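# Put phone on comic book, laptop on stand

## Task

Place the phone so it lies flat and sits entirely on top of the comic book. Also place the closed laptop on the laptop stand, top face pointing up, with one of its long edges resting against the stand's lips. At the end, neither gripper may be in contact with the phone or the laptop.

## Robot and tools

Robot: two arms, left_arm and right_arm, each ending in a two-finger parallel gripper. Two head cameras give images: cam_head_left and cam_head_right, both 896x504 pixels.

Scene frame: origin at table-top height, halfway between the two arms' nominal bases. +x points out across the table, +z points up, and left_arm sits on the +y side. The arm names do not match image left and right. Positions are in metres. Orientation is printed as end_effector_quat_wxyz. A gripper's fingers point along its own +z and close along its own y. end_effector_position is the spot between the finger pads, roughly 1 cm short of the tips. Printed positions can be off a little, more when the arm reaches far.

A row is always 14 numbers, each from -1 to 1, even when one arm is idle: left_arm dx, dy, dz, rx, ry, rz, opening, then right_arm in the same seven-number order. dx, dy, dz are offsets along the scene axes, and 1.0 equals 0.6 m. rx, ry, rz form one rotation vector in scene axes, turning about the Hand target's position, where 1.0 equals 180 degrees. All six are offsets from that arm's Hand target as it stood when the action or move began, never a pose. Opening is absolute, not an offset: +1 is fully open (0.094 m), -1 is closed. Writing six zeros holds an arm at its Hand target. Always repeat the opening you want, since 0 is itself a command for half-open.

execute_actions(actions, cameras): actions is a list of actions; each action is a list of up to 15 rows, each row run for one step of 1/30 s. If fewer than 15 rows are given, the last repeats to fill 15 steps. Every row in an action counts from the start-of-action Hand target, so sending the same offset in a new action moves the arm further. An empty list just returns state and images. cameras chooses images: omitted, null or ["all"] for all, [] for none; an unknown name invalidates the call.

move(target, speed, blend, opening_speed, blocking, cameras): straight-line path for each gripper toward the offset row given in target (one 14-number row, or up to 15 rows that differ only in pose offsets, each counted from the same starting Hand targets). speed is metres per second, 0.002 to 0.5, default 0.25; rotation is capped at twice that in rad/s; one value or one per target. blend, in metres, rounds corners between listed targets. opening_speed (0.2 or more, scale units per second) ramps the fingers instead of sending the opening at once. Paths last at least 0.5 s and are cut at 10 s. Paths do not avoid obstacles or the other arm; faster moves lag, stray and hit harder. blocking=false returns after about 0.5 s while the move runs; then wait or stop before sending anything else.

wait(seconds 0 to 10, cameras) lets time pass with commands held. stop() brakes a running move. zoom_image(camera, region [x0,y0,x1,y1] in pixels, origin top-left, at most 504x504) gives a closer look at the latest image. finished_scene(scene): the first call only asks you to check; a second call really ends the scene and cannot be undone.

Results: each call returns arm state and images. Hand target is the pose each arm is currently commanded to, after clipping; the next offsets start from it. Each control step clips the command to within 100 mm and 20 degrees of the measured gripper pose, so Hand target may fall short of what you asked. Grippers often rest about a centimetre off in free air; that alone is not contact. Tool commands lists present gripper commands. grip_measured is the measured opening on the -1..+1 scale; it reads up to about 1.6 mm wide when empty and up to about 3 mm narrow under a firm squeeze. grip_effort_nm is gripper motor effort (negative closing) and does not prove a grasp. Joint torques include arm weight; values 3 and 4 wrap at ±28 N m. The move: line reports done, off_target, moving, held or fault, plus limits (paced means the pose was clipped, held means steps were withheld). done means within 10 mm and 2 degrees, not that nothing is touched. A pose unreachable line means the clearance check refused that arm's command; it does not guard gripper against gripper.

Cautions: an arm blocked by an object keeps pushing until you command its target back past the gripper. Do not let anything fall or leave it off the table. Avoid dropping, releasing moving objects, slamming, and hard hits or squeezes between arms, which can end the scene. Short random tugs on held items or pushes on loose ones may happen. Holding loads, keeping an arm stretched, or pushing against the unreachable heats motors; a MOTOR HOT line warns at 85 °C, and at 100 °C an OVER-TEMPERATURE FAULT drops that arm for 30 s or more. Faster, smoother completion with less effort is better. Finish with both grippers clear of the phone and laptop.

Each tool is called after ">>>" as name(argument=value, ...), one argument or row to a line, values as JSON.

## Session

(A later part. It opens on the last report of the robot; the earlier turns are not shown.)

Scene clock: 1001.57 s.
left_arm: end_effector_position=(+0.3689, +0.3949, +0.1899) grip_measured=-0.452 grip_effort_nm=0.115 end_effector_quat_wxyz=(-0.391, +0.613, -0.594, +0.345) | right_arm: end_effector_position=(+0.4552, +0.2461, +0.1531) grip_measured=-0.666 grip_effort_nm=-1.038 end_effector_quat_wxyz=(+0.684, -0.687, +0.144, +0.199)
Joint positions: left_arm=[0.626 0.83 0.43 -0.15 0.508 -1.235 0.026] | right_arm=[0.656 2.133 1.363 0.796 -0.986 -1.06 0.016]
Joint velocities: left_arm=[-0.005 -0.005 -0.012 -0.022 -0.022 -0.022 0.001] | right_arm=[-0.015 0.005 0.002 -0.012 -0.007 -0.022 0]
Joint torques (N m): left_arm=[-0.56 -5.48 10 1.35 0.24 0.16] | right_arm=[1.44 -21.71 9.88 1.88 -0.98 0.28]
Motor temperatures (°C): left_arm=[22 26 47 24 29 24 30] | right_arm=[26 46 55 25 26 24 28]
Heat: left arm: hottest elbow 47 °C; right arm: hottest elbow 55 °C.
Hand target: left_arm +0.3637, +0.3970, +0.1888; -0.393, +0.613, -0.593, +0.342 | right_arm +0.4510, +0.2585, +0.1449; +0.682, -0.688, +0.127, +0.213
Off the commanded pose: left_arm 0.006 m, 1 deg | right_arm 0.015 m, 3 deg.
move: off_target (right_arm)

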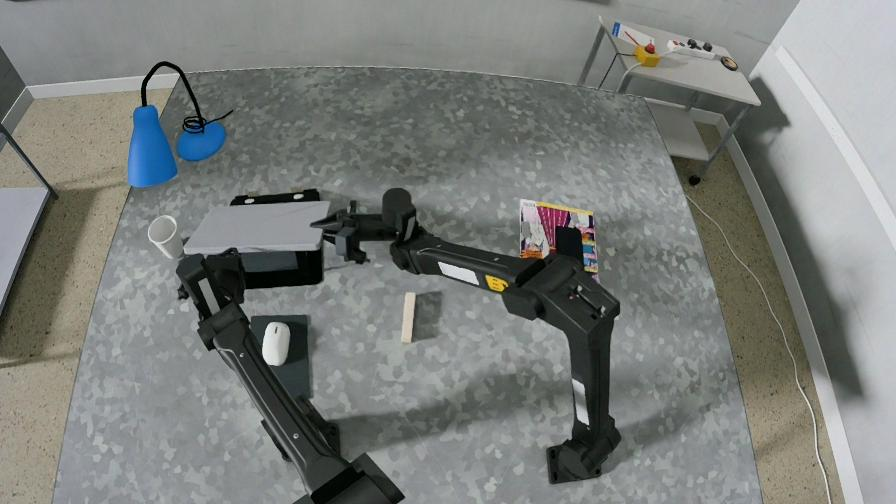

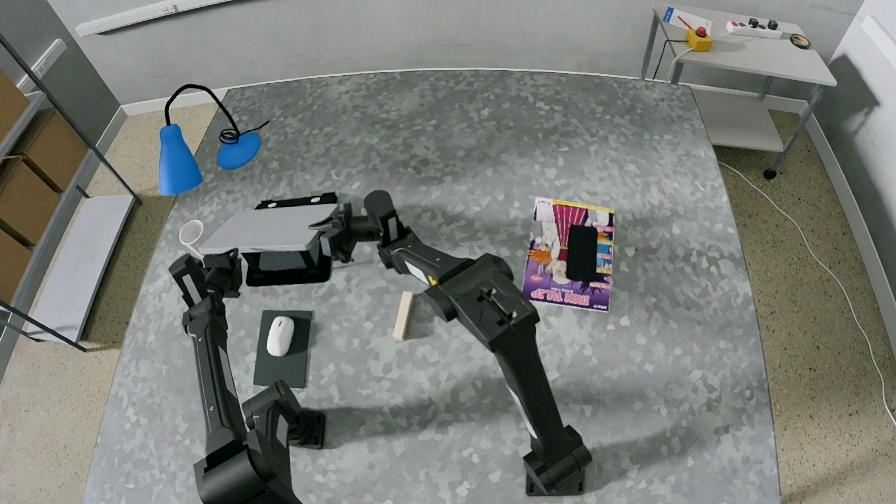

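>>> move(
  target=[-0.02, 0, 0.06, 0, 0, 0, -0.45, 0.05, -0.01, -0.027, 0, 0, 0.015, -0.9],
  speed=0.05,
)

>>> zoom_image(
  camera="cam_head_left",
  region=[150, 170, 350, 300],
)

>>> zoom_image(
  camera="cam_head_right",
  region=[150, 170, 350, 300],
)

Scene clock: 1008.17 s.
left_arm: end_effector_position=(+0.3445, +0.3851, +0.1897) grip_measured=-0.452 grip_effort_nm=0.115 end_effector_quat_wxyz=(-0.363, +0.629, -0.597, +0.341) | right_arm: end_effector_position=(+0.4801, +0.2395, +0.1385) grip_measured=-0.666 grip_effort_nm=-1.038 end_effector_quat_wxyz=(+0.681, -0.690, +0.119, +0.214)
Joint positions: left_arm=[0.66 0.739 0.43 -0.317 0.535 -1.214 0.026] | right_arm=[0.617 2.208 1.453 0.796 -1.083 -1.06 0.016]
Joint velocities: left_arm=[-0.015 -0.005 0.017 -0.007 -0.051 -0.007 0.001] | right_arm=[0.005 -0.005 -0.017 -0.007 0.022 -0.037 0]
Joint torques (N m): left_arm=[-0.38 -4.6 16.49 1.47 0.27 0.14] | right_arm=[1.32 -22.42 10.67 1.43 -0.69 0.36]
Motor temperatures (°C): left_arm=[22 25 46 24 29 24 29] | right_arm=[26 46 54 25 26 24 28]
Heat: left arm: hottest elbow 46 °C; right arm: hottest elbow 54 °C.
Hand target: left_arm +0.3520, +0.3973, +0.2246; -0.393, +0.614, -0.593, +0.342 | right_arm +0.4806, +0.2519, +0.1281; +0.677, -0.690, +0.111, +0.229
Off the commanded pose: left_arm 0.038 m, 4 deg | right_arm 0.016 m, 2 deg.
move: off_target (left_arm, right_arm)

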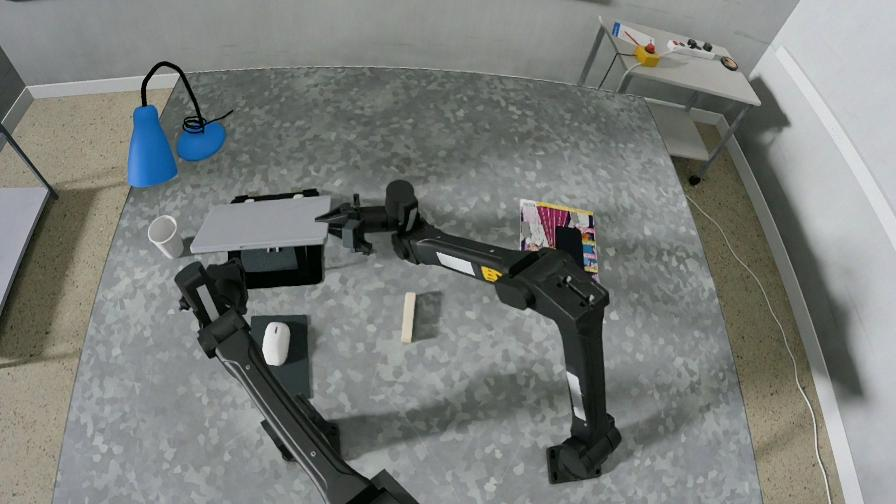

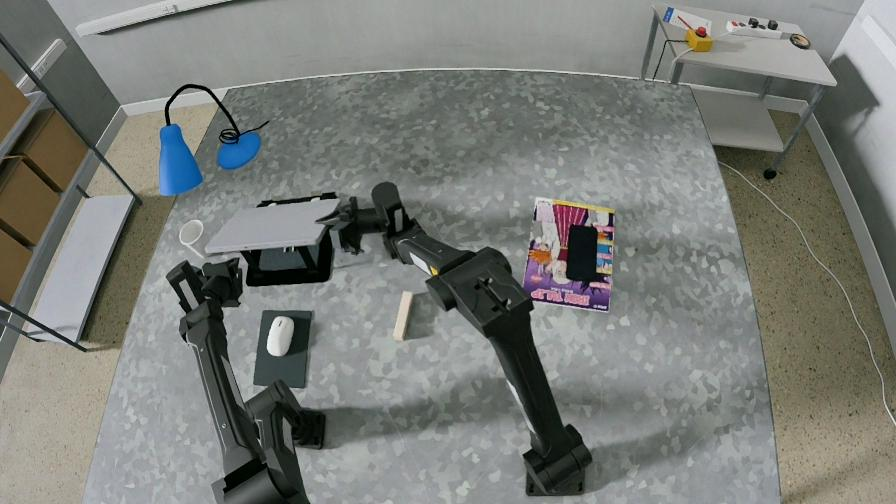

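Scaled by 2.520.

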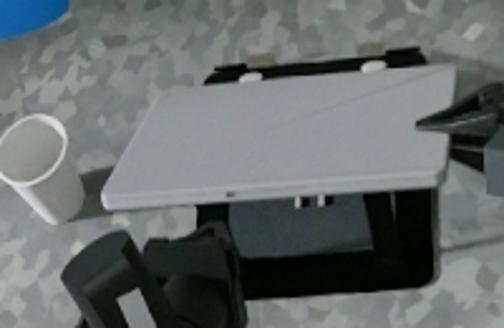

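Scaled by 2.520.

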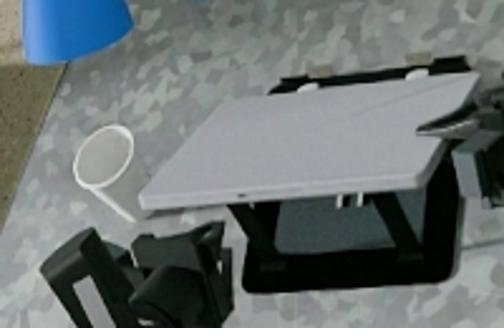

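>>> move(
  target=[0, 0, 0.03, 0, 0, 0, -0.45, 0.035, 0.005, -0.019, 0, 0, 0, -0.9],
  speed=0.05,
)

>>> zoom_image(
  camera="cam_head_left",
  region=[150, 170, 350, 300],
)

>>> zoom_image(
  camera="cam_head_right",
  region=[150, 170, 350, 300],
)

Scene clock: 1012.30 s.
left_arm: end_effector_position=(+0.3416, +0.3827, +0.1987) grip_measured=-0.452 grip_effort_nm=0.120 end_effector_quat_wxyz=(-0.357, +0.633, -0.597, +0.341) | right_arm: end_effector_position=(+0.4998, +0.2414, +0.1276) grip_measured=-0.666 grip_effort_nm=-1.038 end_effector_quat_wxyz=(+0.682, -0.689, +0.116, +0.215)
Joint positions: left_arm=[0.66 0.716 0.453 -0.377 0.535 -1.213 0.026] | right_arm=[0.602 2.264 1.522 0.792 -1.102 -1.054 0.016]
Joint velocities: left_arm=[0.015 0.005 -0.017 -0.007 0.007 0.037 0.001] | right_arm=[0.005 -0.005 0.002 -0.012 -0.051 0.007 -0.001]
Joint torques (N m): left_arm=[-0.09 -3.96 18.35 1.29 0.25 0.21] | right_arm=[1.32 -23.12 11.03 0.9 -0.54 0.33]
Motor temperatures (°C): left_arm=[22 25 47 24 29 24 29] | right_arm=[26 46 54 25 26 24 28]
Heat: left arm: hottest elbow 47 °C; right arm: hottest elbow 54 °C.
Hand target: left_arm +0.3522, +0.3973, +0.2426; -0.393, +0.614, -0.593, +0.341 | right_arm +0.5012, +0.2546, +0.1161; +0.677, -0.690, +0.111, +0.229
Off the commanded pose: left_arm 0.047 m, 5 deg | right_arm 0.017 m, 2 deg.
move: off_target (left_arm, right_arm)

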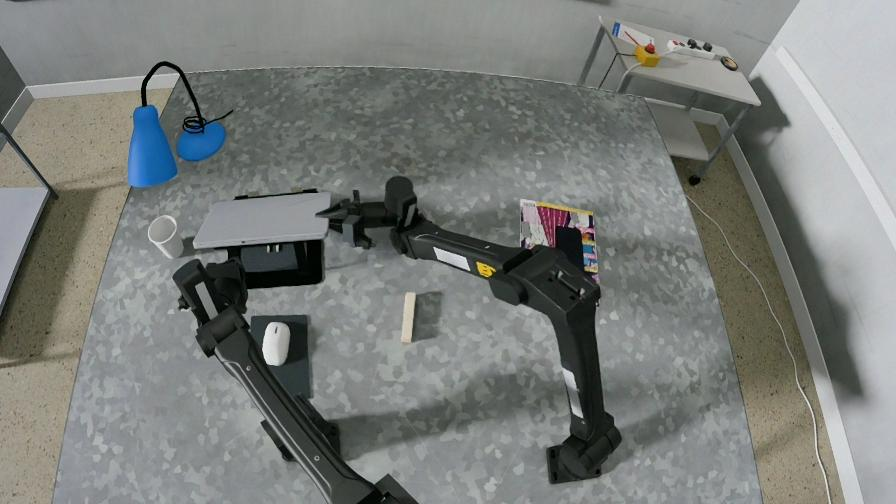

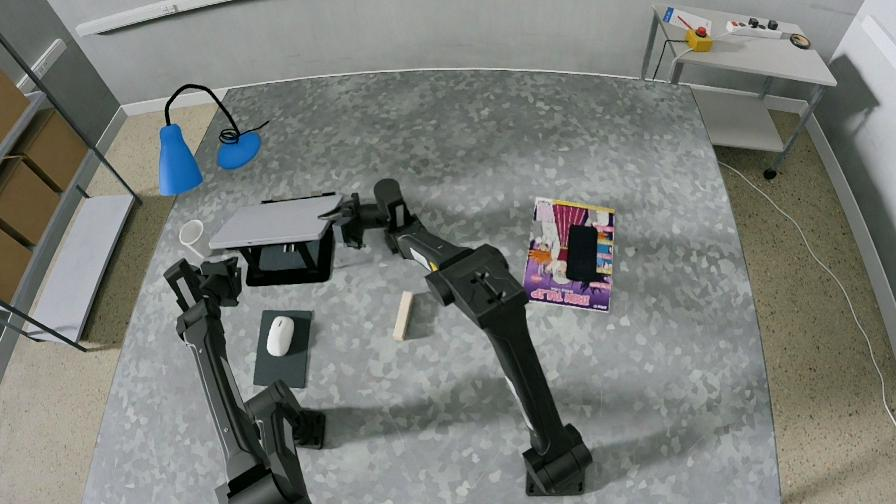

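Scaled by 2.520.

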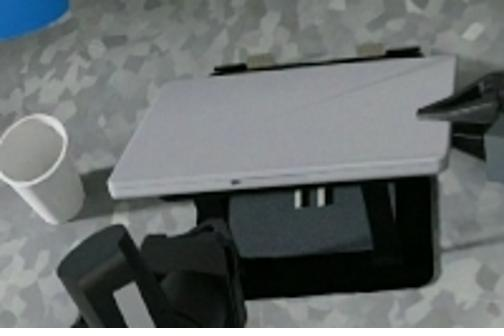

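Scaled by 2.520.

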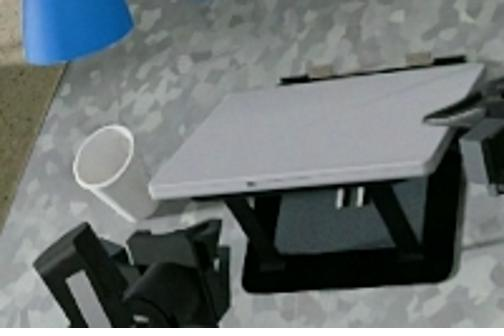

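>>> move(
  target=[0, 0, 0, 0, 0, 0, -0.45, 0.025, 0.002, -0.0133, 0, 0, 0, -0.9],
  speed=0.05,
)

>>> zoom_image(
  camera="cam_head_left",
  region=[150, 170, 350, 300],
)

>>> zoom_image(
  camera="cam_head_right",
  region=[150, 170, 350, 300],
)

Scene clock: 1015.90 s.
left_arm: end_effector_position=(+0.3411, +0.3824, +0.1994) grip_measured=-0.452 grip_effort_nm=0.115 end_effector_quat_wxyz=(-0.357, +0.632, -0.597, +0.341) | right_arm: end_effector_position=(+0.5143, +0.2430, +0.1198) grip_measured=-0.666 grip_effort_nm=-1.038 end_effector_quat_wxyz=(+0.682, -0.690, +0.115, +0.215)
Joint positions: left_arm=[0.66 0.712 0.453 -0.379 0.536 -1.213 0.026] | right_arm=[0.591 2.304 1.576 0.779 -1.113 -1.054 0.016]
Joint velocities: left_arm=[-0.015 0.005 0.002 0.012 -0.022 0.022 -0.002] | right_arm=[-0.005 0.005 -0.002 -0.017 -0.007 0.022 -0.001]
Joint torques (N m): left_arm=[-0.15 -3.49 18.1 1.35 0.32 0.15] | right_arm=[1.26 -23.71 11.04 0.91 -0.49 0.33]
Motor temperatures (°C): left_arm=[22 25 48 24 29 24 29] | right_arm=[26 46 54 25 26 24 28]
Heat: left arm: hottest elbow 48 °C; right arm: hottest elbow 54 °C.
Hand target: left_arm +0.3522, +0.3973, +0.2426; -0.393, +0.614, -0.593, +0.342 | right_arm +0.5162, +0.2555, +0.1078; +0.677, -0.690, +0.111, +0.229
Off the commanded pose: left_arm 0.047 m, 5 deg | right_arm 0.017 m, 2 deg.
move: off_target (left_arm, right_arm)

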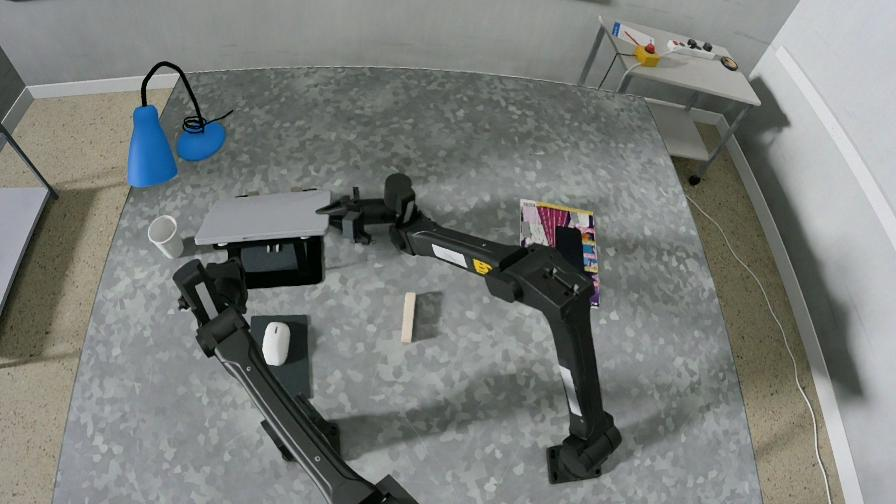

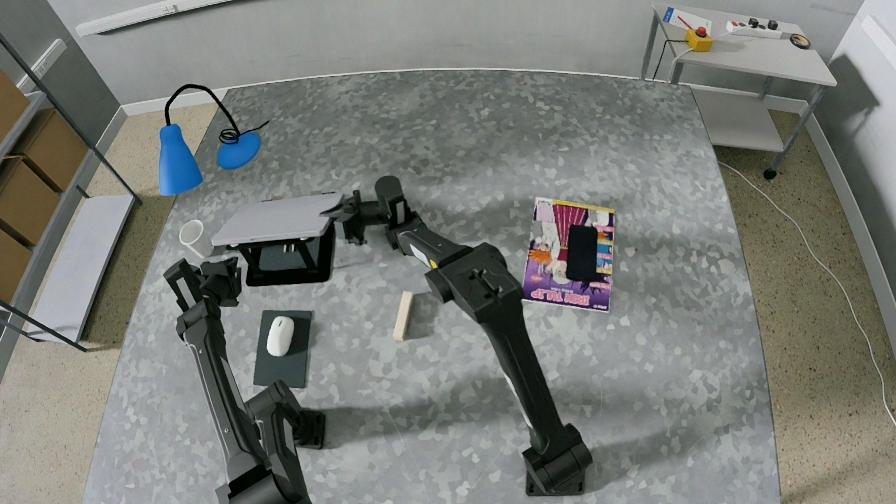

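Scaled by 2.520.

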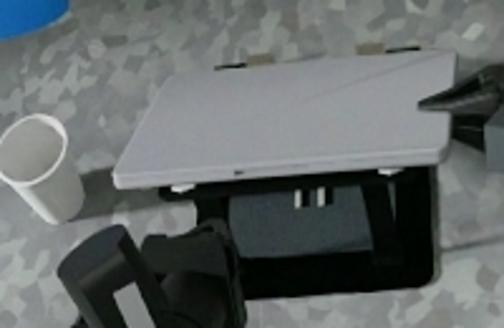

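Scaled by 2.520.

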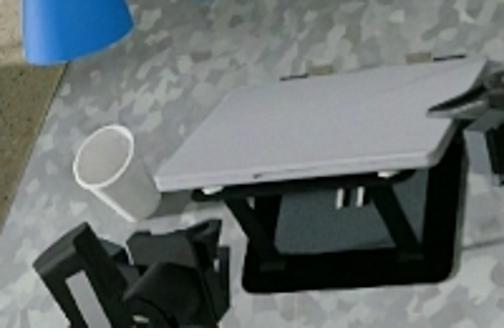

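>>> move(
  target=[0, 0, 0, 0, 0, 0, -0.45, 0.025, 0.002, -0.0133, 0, 0, 0, -0.9],
  speed=0.05,
)

>>> zoom_image(
  camera="cam_head_left",
  region=[150, 170, 350, 300],
)

>>> zoom_image(
  camera="cam_head_right",
  region=[150, 170, 350, 300],
)

Scene clock: 1019.80 s.
left_arm: end_effector_position=(+0.3411, +0.3824, +0.1994) grip_measured=-0.452 grip_effort_nm=0.115 end_effector_quat_wxyz=(-0.357, +0.632, -0.597, +0.341) | right_arm: end_effector_position=(+0.5284, +0.2444, +0.1123) grip_measured=-0.666 grip_effort_nm=-1.043 end_effector_quat_wxyz=(+0.682, -0.690, +0.114, +0.215)
Joint positions: left_arm=[0.66 0.712 0.453 -0.379 0.536 -1.213 0.026] | right_arm=[0.581 2.343 1.63 0.766 -1.126 -1.054 0.016]
Joint velocities: left_arm=[-0.005 -0.015 -0.007 0.007 0.022 0.022 -0.001] | right_arm=[0.015 -0.024 0.002 0.002 -0.037 -0.007 0.001]
Joint torques (N m): left_arm=[-0.32 -3.37 18.36 1.24 0.24 0.12] | right_arm=[1.2 -24.18 11.44 1.07 -0.46 0.34]
Motor temperatures (°C): left_arm=[22 25 49 24 28 24 29] | right_arm=[26 46 55 25 25 24 28]
Heat: left arm: hottest elbow 49 °C; right arm: hottest elbow 55 °C.
Hand target: left_arm +0.3522, +0.3973, +0.2426; -0.393, +0.613, -0.594, +0.342 | right_arm +0.5310, +0.2564, +0.0996; +0.677, -0.690, +0.111, +0.229
Off the commanded pose: left_arm 0.047 m, 5 deg | right_arm 0.018 m, 2 deg.
move: off_target (left_arm, right_arm)

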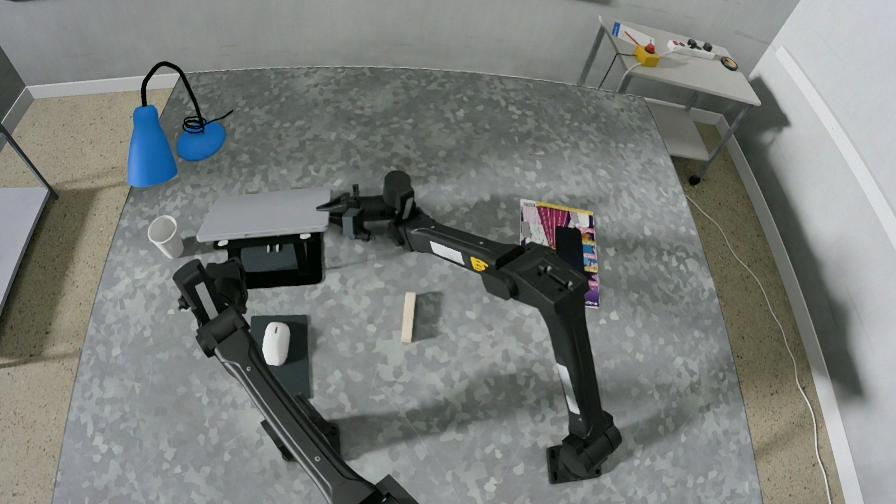

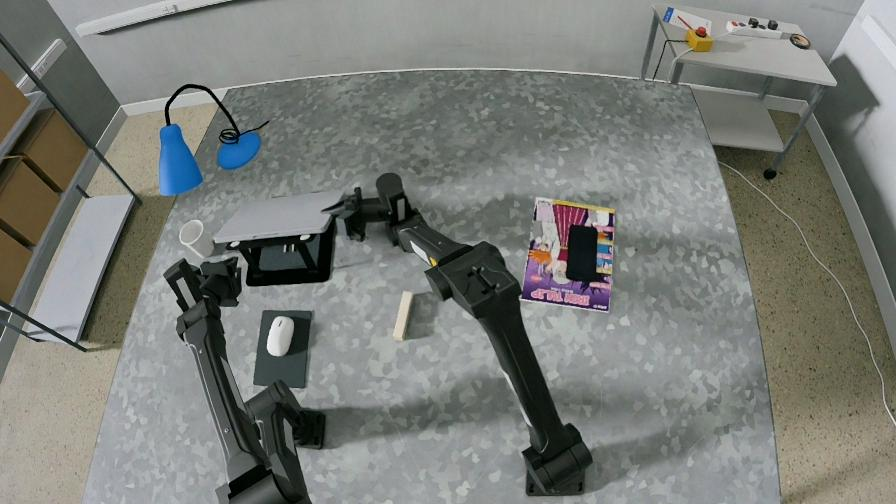

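Scaled by 2.520.

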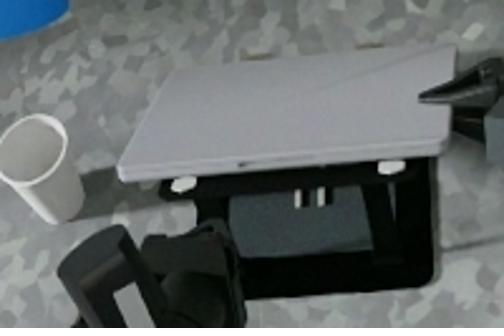

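Scaled by 2.520.

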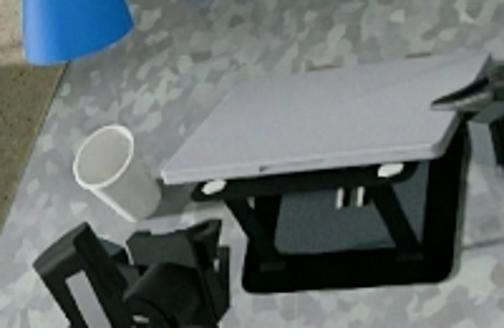

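>>> move(
  target=[0, 0, 0, 0, 0, 0, -0.45, 0.02, 0.0015, -0.0106, 0, 0, 0, -0.9],
  speed=0.05,
)

>>> zoom_image(
  camera="cam_head_left",
  region=[150, 170, 350, 300],
)

>>> zoom_image(
  camera="cam_head_right",
  region=[150, 170, 350, 300],
)

Scene clock: 1023.00 s.
left_arm: end_effector_position=(+0.3411, +0.3824, +0.1994) grip_measured=-0.452 grip_effort_nm=0.115 end_effector_quat_wxyz=(-0.357, +0.632, -0.597, +0.341) | right_arm: end_effector_position=(+0.5390, +0.2454, +0.1064) grip_measured=-0.666 grip_effort_nm=-1.043 end_effector_quat_wxyz=(+0.682, -0.690, +0.112, +0.216)
Joint positions: left_arm=[0.66 0.712 0.453 -0.379 0.536 -1.213 0.026] | right_arm=[0.574 2.374 1.674 0.754 -1.138 -1.054 0.016]
Joint velocities: left_arm=[-0.005 0.005 -0.007 0.012 -0.007 -0.007 0] | right_arm=[-0.015 0.015 0.002 -0.007 -0.066 -0.051 -0.001]
Joint torques (N m): left_arm=[-0.5 -4.07 18.17 1.25 0.25 0.16] | right_arm=[1.08 -24.41 11.33 0.83 -0.37 0.36]
Motor temperatures (°C): left_arm=[22 25 49 24 28 24 29] | right_arm=[26 46 55 25 25 24 28]
Heat: left arm: hottest elbow 49 °C; right arm: hottest elbow 55 °C.
Hand target: left_arm +0.3522, +0.3973, +0.2426; -0.393, +0.614, -0.594, +0.342 | right_arm +0.5429, +0.2570, +0.0929; +0.677, -0.690, +0.111, +0.229
Off the commanded pose: left_arm 0.047 m, 5 deg | right_arm 0.018 m, 2 deg.
move: off_target (left_arm, right_arm)

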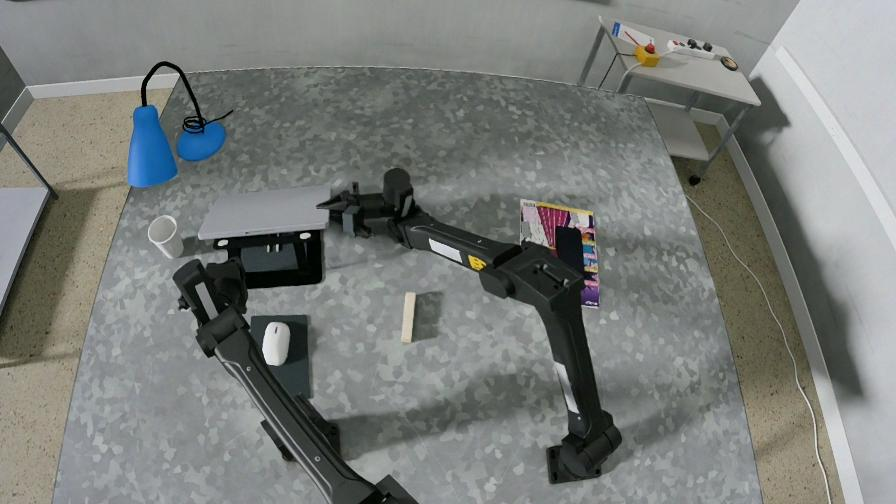

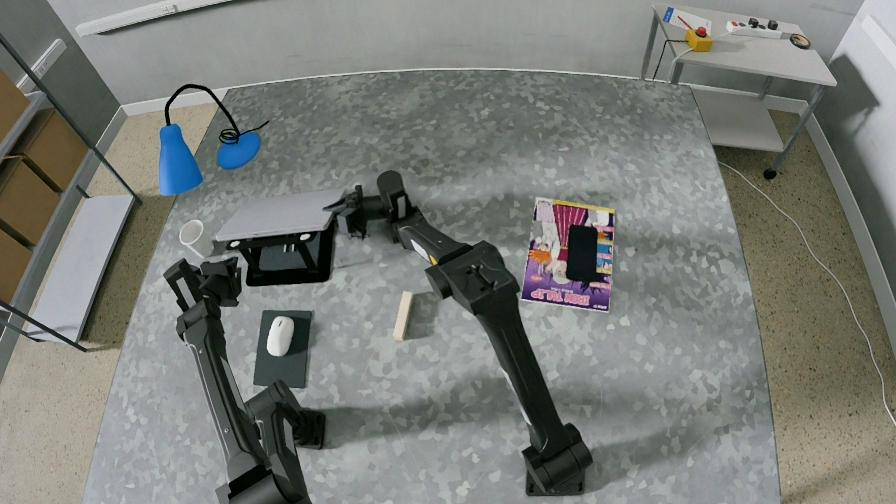

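Scaled by 2.520.

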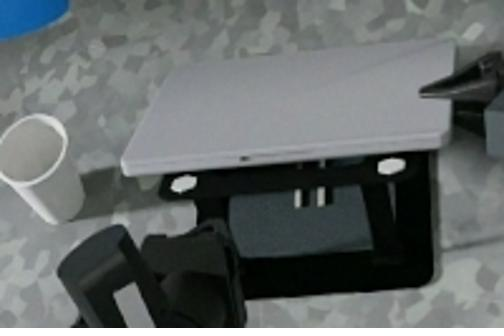

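Scaled by 2.520.

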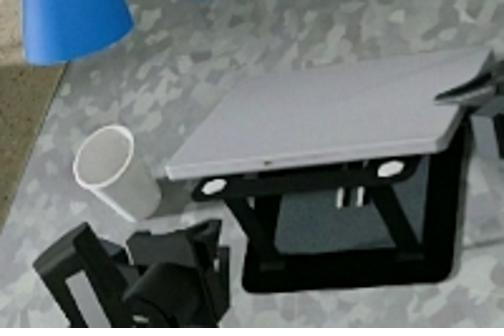

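>>> move(
  target=[0, 0, 0, 0, 0, 0, -0.45, 0.02, 0.0015, -0.0106, 0, 0, 0, -0.9],
  speed=0.05,
)

>>> zoom_image(
  camera="cam_head_left",
  region=[150, 170, 350, 300],
)

>>> zoom_image(
  camera="cam_head_right",
  region=[150, 170, 350, 300],
)

Scene clock: 1027.43 s.
left_arm: end_effector_position=(+0.3411, +0.3824, +0.1995) grip_measured=-0.452 grip_effort_nm=0.115 end_effector_quat_wxyz=(-0.358, +0.632, -0.597, +0.341) | right_arm: end_effector_position=(+0.5497, +0.2471, +0.1006) grip_measured=-0.666 grip_effort_nm=-1.038 end_effector_quat_wxyz=(+0.681, -0.690, +0.110, +0.217)
Joint positions: left_arm=[0.66 0.712 0.453 -0.379 0.536 -1.213 0.026] | right_arm=[0.567 2.406 1.722 0.74 -1.148 -1.053 0.016]
Joint velocities: left_arm=[-0.015 0.015 0.012 -0.017 -0.051 0.037 0] | right_arm=[-0.034 0.005 -0.017 -0.002 -0.037 -0.007 0]
Joint torques (N m): left_arm=[-0.5 -4.19 18.1 1.32 0.28 0.15] | right_arm=[0.91 -24.94 11.7 0.92 -0.27 0.36]
Motor temperatures (°C): left_arm=[22 25 50 24 28 24 29] | right_arm=[26 46 55 25 25 24 28]
Heat: left arm: hottest elbow 50 °C; right arm: hottest elbow 55 °C.
Hand target: left_arm +0.3522, +0.3972, +0.2427; -0.393, +0.613, -0.594, +0.342 | right_arm +0.5547, +0.2578, +0.0862; +0.677, -0.690, +0.111, +0.229
Off the commanded pose: left_arm 0.047 m, 5 deg | right_arm 0.019 m, 1 deg.
move: off_target (left_arm, right_arm)

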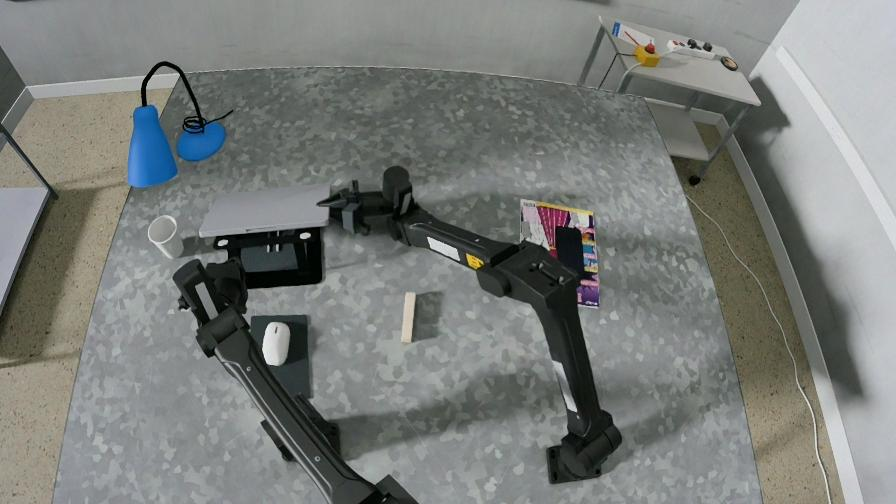

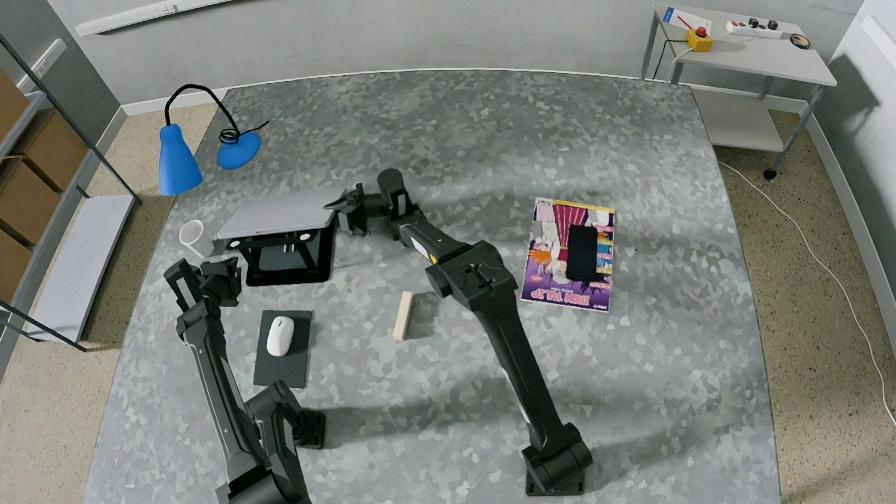

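Scaled by 2.520.

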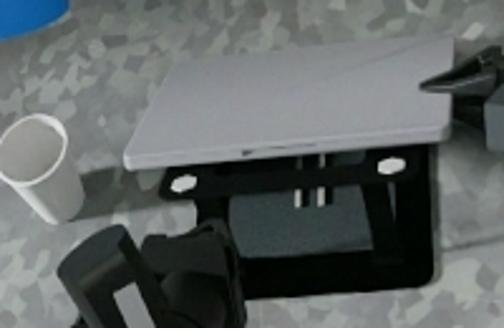

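Scaled by 2.520.

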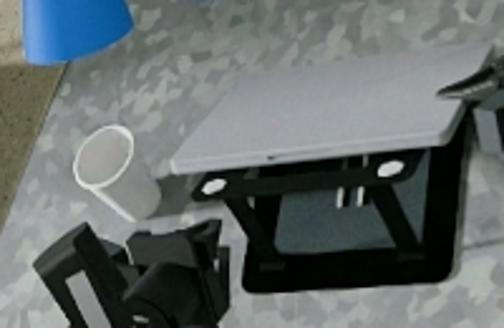

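>>> move(
  target=[0, 0, 0, 0, 0, 0, -0.45, 0.015, 0.001, -0.008, 0, 0, 0, -0.9],
  speed=0.05,
)

>>> zoom_image(
  camera="cam_head_left",
  region=[150, 170, 350, 300],
)

>>> zoom_image(
  camera="cam_head_right",
  region=[150, 170, 350, 300],
)

Scene clock: 1032.17 s.
left_arm: end_effector_position=(+0.3411, +0.3824, +0.1995) grip_measured=-0.452 grip_effort_nm=0.115 end_effector_quat_wxyz=(-0.358, +0.632, -0.597, +0.341) | right_arm: end_effector_position=(+0.5540, +0.2458, +0.0966) grip_measured=-0.666 grip_effort_nm=-1.038 end_effector_quat_wxyz=(+0.680, -0.691, +0.105, +0.222)
Joint positions: left_arm=[0.66 0.712 0.453 -0.379 0.536 -1.213 0.026] | right_arm=[0.561 2.424 1.746 0.734 -1.168 -1.052 0.016]
Joint velocities: left_arm=[0.005 -0.005 -0.007 -0.002 -0.095 -0.007 -0.001] | right_arm=[-0.015 0.005 -0.022 0.007 -0.037 0.007 0]
Joint torques (N m): left_arm=[-0.44 -4.19 18.06 1.22 0.28 0.18] | right_arm=[1.03 -24.47 12.49 0.76 0.2 0.36]
Motor temperatures (°C): left_arm=[22 25 51 24 28 24 29] | right_arm=[26 47 55 25 25 24 28]
Heat: left arm: hottest elbow 51 °C; right arm: hottest elbow 55 °C.
Hand target: left_arm +0.3522, +0.3972, +0.2426; -0.393, +0.613, -0.594, +0.342 | right_arm +0.5637, +0.2582, +0.0811; +0.677, -0.690, +0.111, +0.229
Off the commanded pose: left_arm 0.047 m, 5 deg | right_arm 0.022 m, 1 deg.
move: off_target (left_arm, right_arm)

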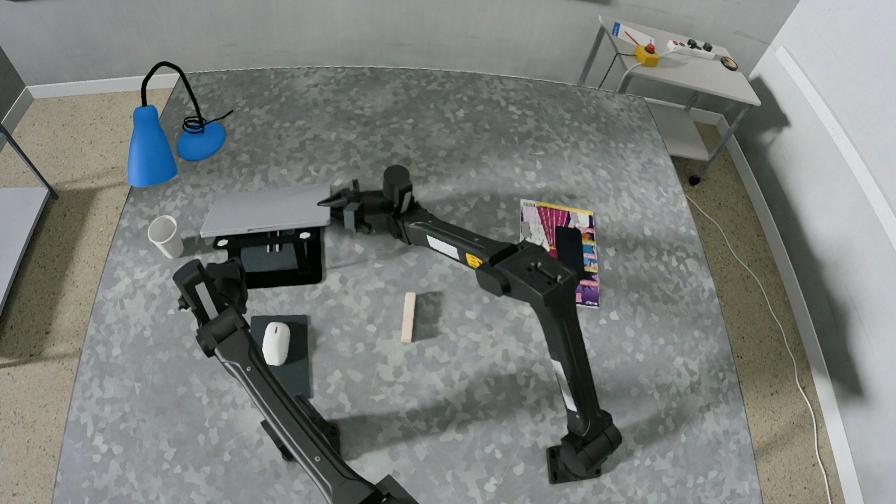

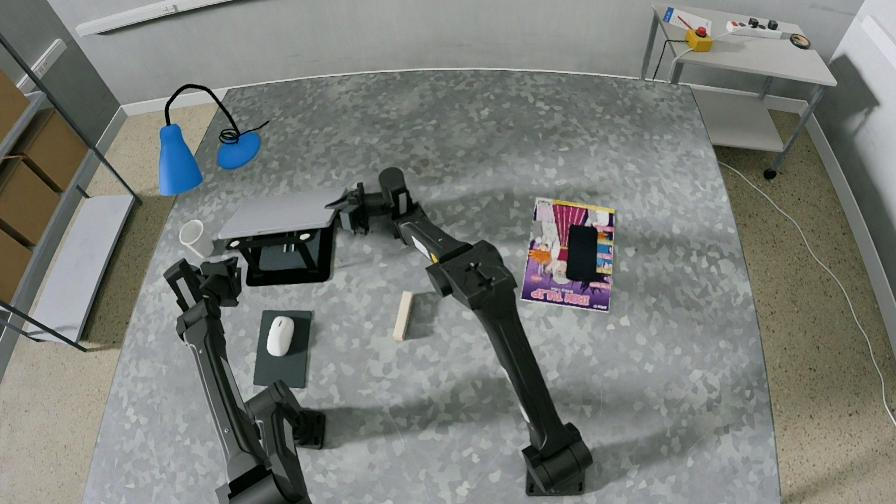

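Scaled by 2.520.

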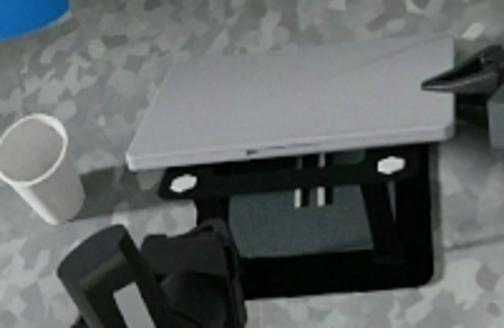

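Scaled by 2.520.

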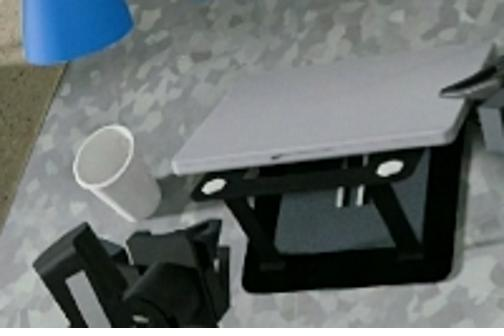

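>>> move(
  target=[
    [-0.03, -0.02, 0.1, 0, 0, 0, -1, 0, 0, 0, 0, 0, 0, -0.9],
    [-0.02, 0.1, 0.16, -0.03, 0.348, 0, -1, 0, 0, 0, 0, 0, 0, -0.9],
  ],
  speed=0.2,
)

Scene clock: 1062.17 s.
left_arm: end_effector_position=(+0.3280, +0.4536, +0.3133) grip_measured=-0.987 grip_effort_nm=-0.696 end_effector_quat_wxyz=(-0.011, +0.723, -0.691, -0.003) | right_arm: end_effector_position=(+0.5540, +0.2458, +0.0966) grip_measured=-0.666 grip_effort_nm=-1.038 end_effector_quat_wxyz=(+0.680, -0.691, +0.105, +0.222)
Joint positions: left_arm=[0.588 1.281 1.403 -1.672 -0.011 -0.999 0.001] | right_arm=[0.561 2.424 1.746 0.734 -1.168 -1.052 0.016]
Joint velocities: left_arm=[0.005 -0.015 -0.017 -0.007 0.007 0.022 0] | right_arm=[-0.005 0.005 -0.012 0.002 0.037 0.007 0.001]
Joint torques (N m): left_arm=[-2.78 -10.11 16.64 -0.14 -0.22 0.02] | right_arm=[1.03 -24.47 12.49 0.76 0.2 0.37]
Motor temperatures (°C): left_arm=[22 25 53 24 28 24 29] | right_arm=[26 51 54 25 25 24 29]
Heat: left arm: hottest elbow 53 °C; right arm: hottest elbow 54 °C.
Hand target: left_arm +0.3421, +0.4578, +0.3383; -0.004, +0.719, -0.695, -0.006 | right_arm +0.5637, +0.2582, +0.0811; +0.677, -0.690, +0.111, +0.229
Off the commanded pose: left_arm 0.028 m, 2 deg | right_arm 0.022 m, 1 deg.
joint sent to its limit (left arm) — joint 4 (wrist pitch), lower limit. The joint targets are off in orientation, not in position.
move: off_target (left_arm, right_arm)

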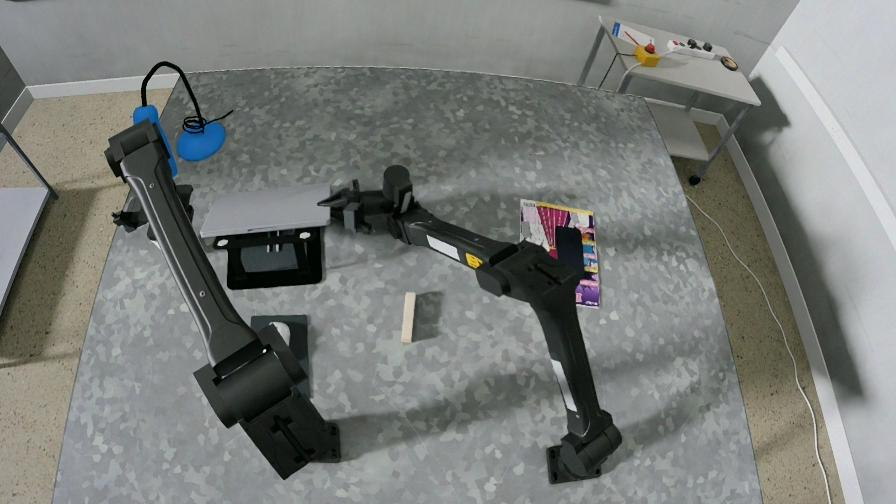

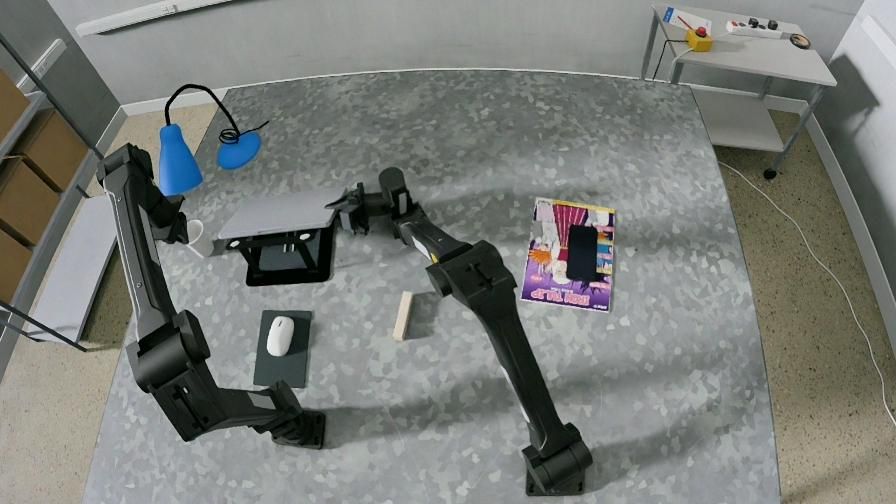

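>>> move(
  target=[
    [0.04, -0.01, -0.14, 0, 0, 0, -1, 0, 0, 0, 0, 0, 0, -0.9],
    [0.065, -0.01, -0.28, 0, 0, 0, -1, 0, 0, 0, 0, 0, 0, -0.9],
  ],
  speed=0.15,
)

>>> zoom_image(
  camera="cam_head_left",
  region=[130, 150, 330, 300],
)

>>> zoom_image(
  camera="cam_head_right",
  region=[130, 150, 330, 300],
)

Scene clock: 1070.30 s.
left_arm: end_effector_position=(+0.3765, +0.4528, +0.1741) grip_measured=-0.987 grip_effort_nm=-0.691 end_effector_quat_wxyz=(-0.004, +0.720, -0.694, -0.005) | right_arm: end_effector_position=(+0.5540, +0.2458, +0.0966) grip_measured=-0.666 grip_effort_nm=-1.038 end_effector_quat_wxyz=(+0.680, -0.691, +0.105, +0.222)
Joint positions: left_arm=[0.516 1.42 1.168 -1.315 -0.012 -1.062 0.001] | right_arm=[0.561 2.424 1.746 0.734 -1.168 -1.052 0.016]
Joint velocities: left_arm=[-0.005 -0.005 0.002 0.002 0.007 -0.022 0] | right_arm=[-0.005 0.015 -0.007 0.002 0.037 0.007 0]
Joint torques (N m): left_arm=[-1.96 -12.1 9.28 0.85 -0.21 -0.06] | right_arm=[1.03 -24.47 12.48 0.76 0.19 0.36]
Motor temperatures (°C): left_arm=[22 25 52 24 28 24 29] | right_arm=[26 51 54 25 25 24 29]
Heat: left arm: hottest elbow 52 °C; right arm: hottest elbow 54 °C.
Hand target: left_arm +0.3801, +0.4489, +0.1700; -0.004, +0.718, -0.696, -0.007 | right_arm +0.5637, +0.2582, +0.0811; +0.677, -0.690, +0.111, +0.229
Off the commanded pose: left_arm 0.006 m, 0 deg | right_arm 0.022 m, 1 deg.
move: off_target (right_arm)

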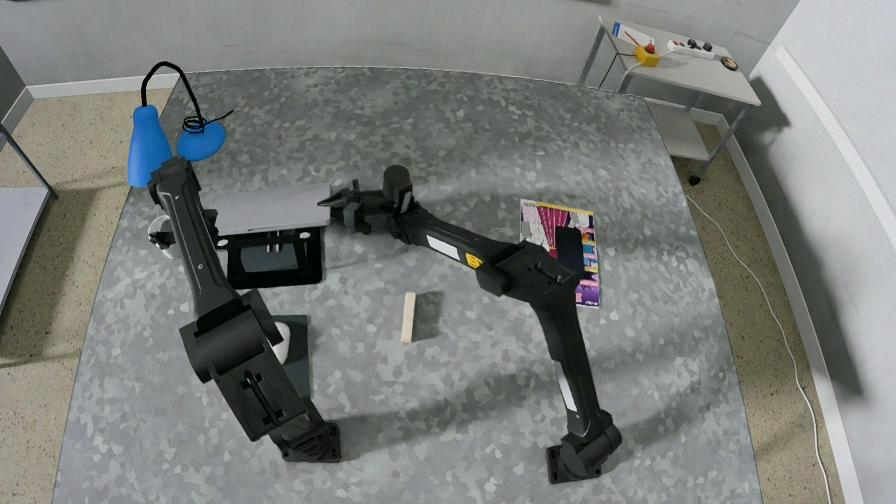

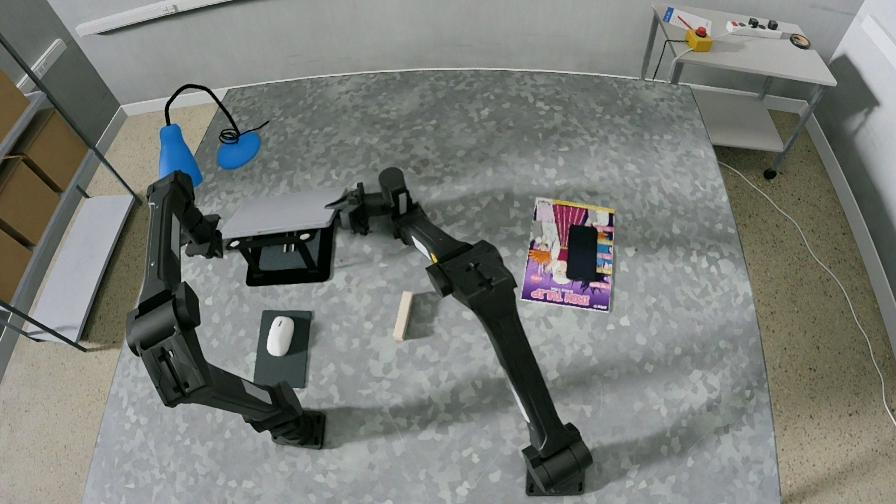

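Scaled by 2.520.

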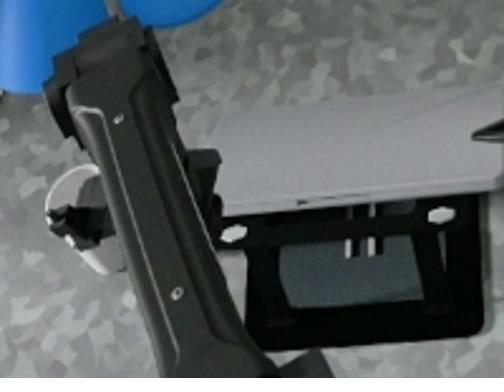

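Scaled by 2.520.

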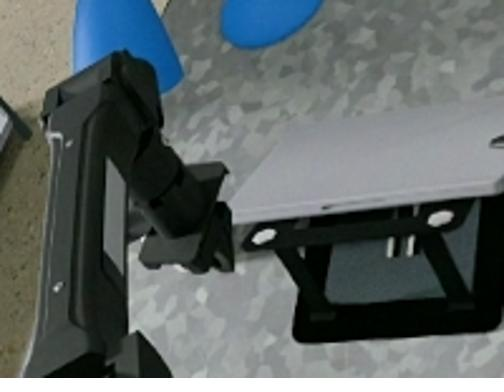

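>>> zoom_image(
  camera="cam_head_right",
  region=[170, 190, 270, 290],
)

>>> zoom_image(
  camera="cam_head_left",
  region=[140, 180, 240, 280],
)

Scaled by 5.040.

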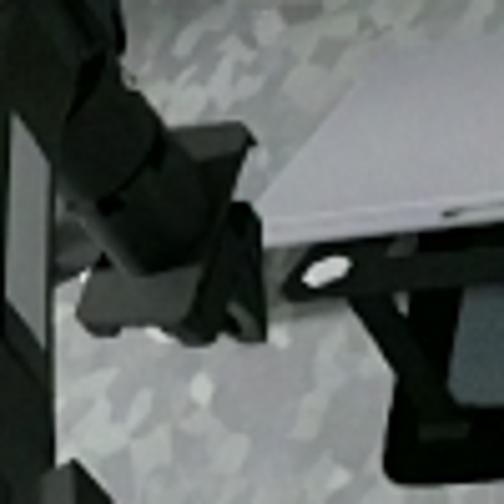

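Scaled by 5.040.

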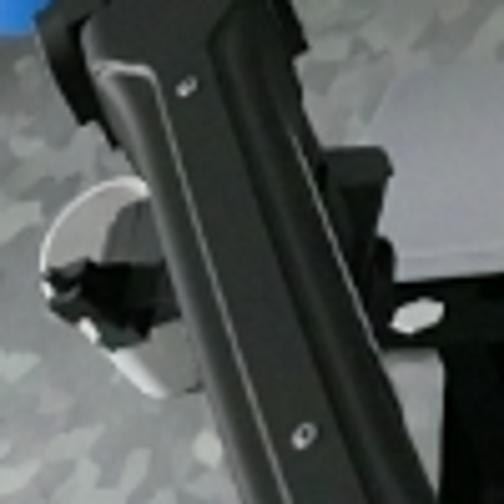

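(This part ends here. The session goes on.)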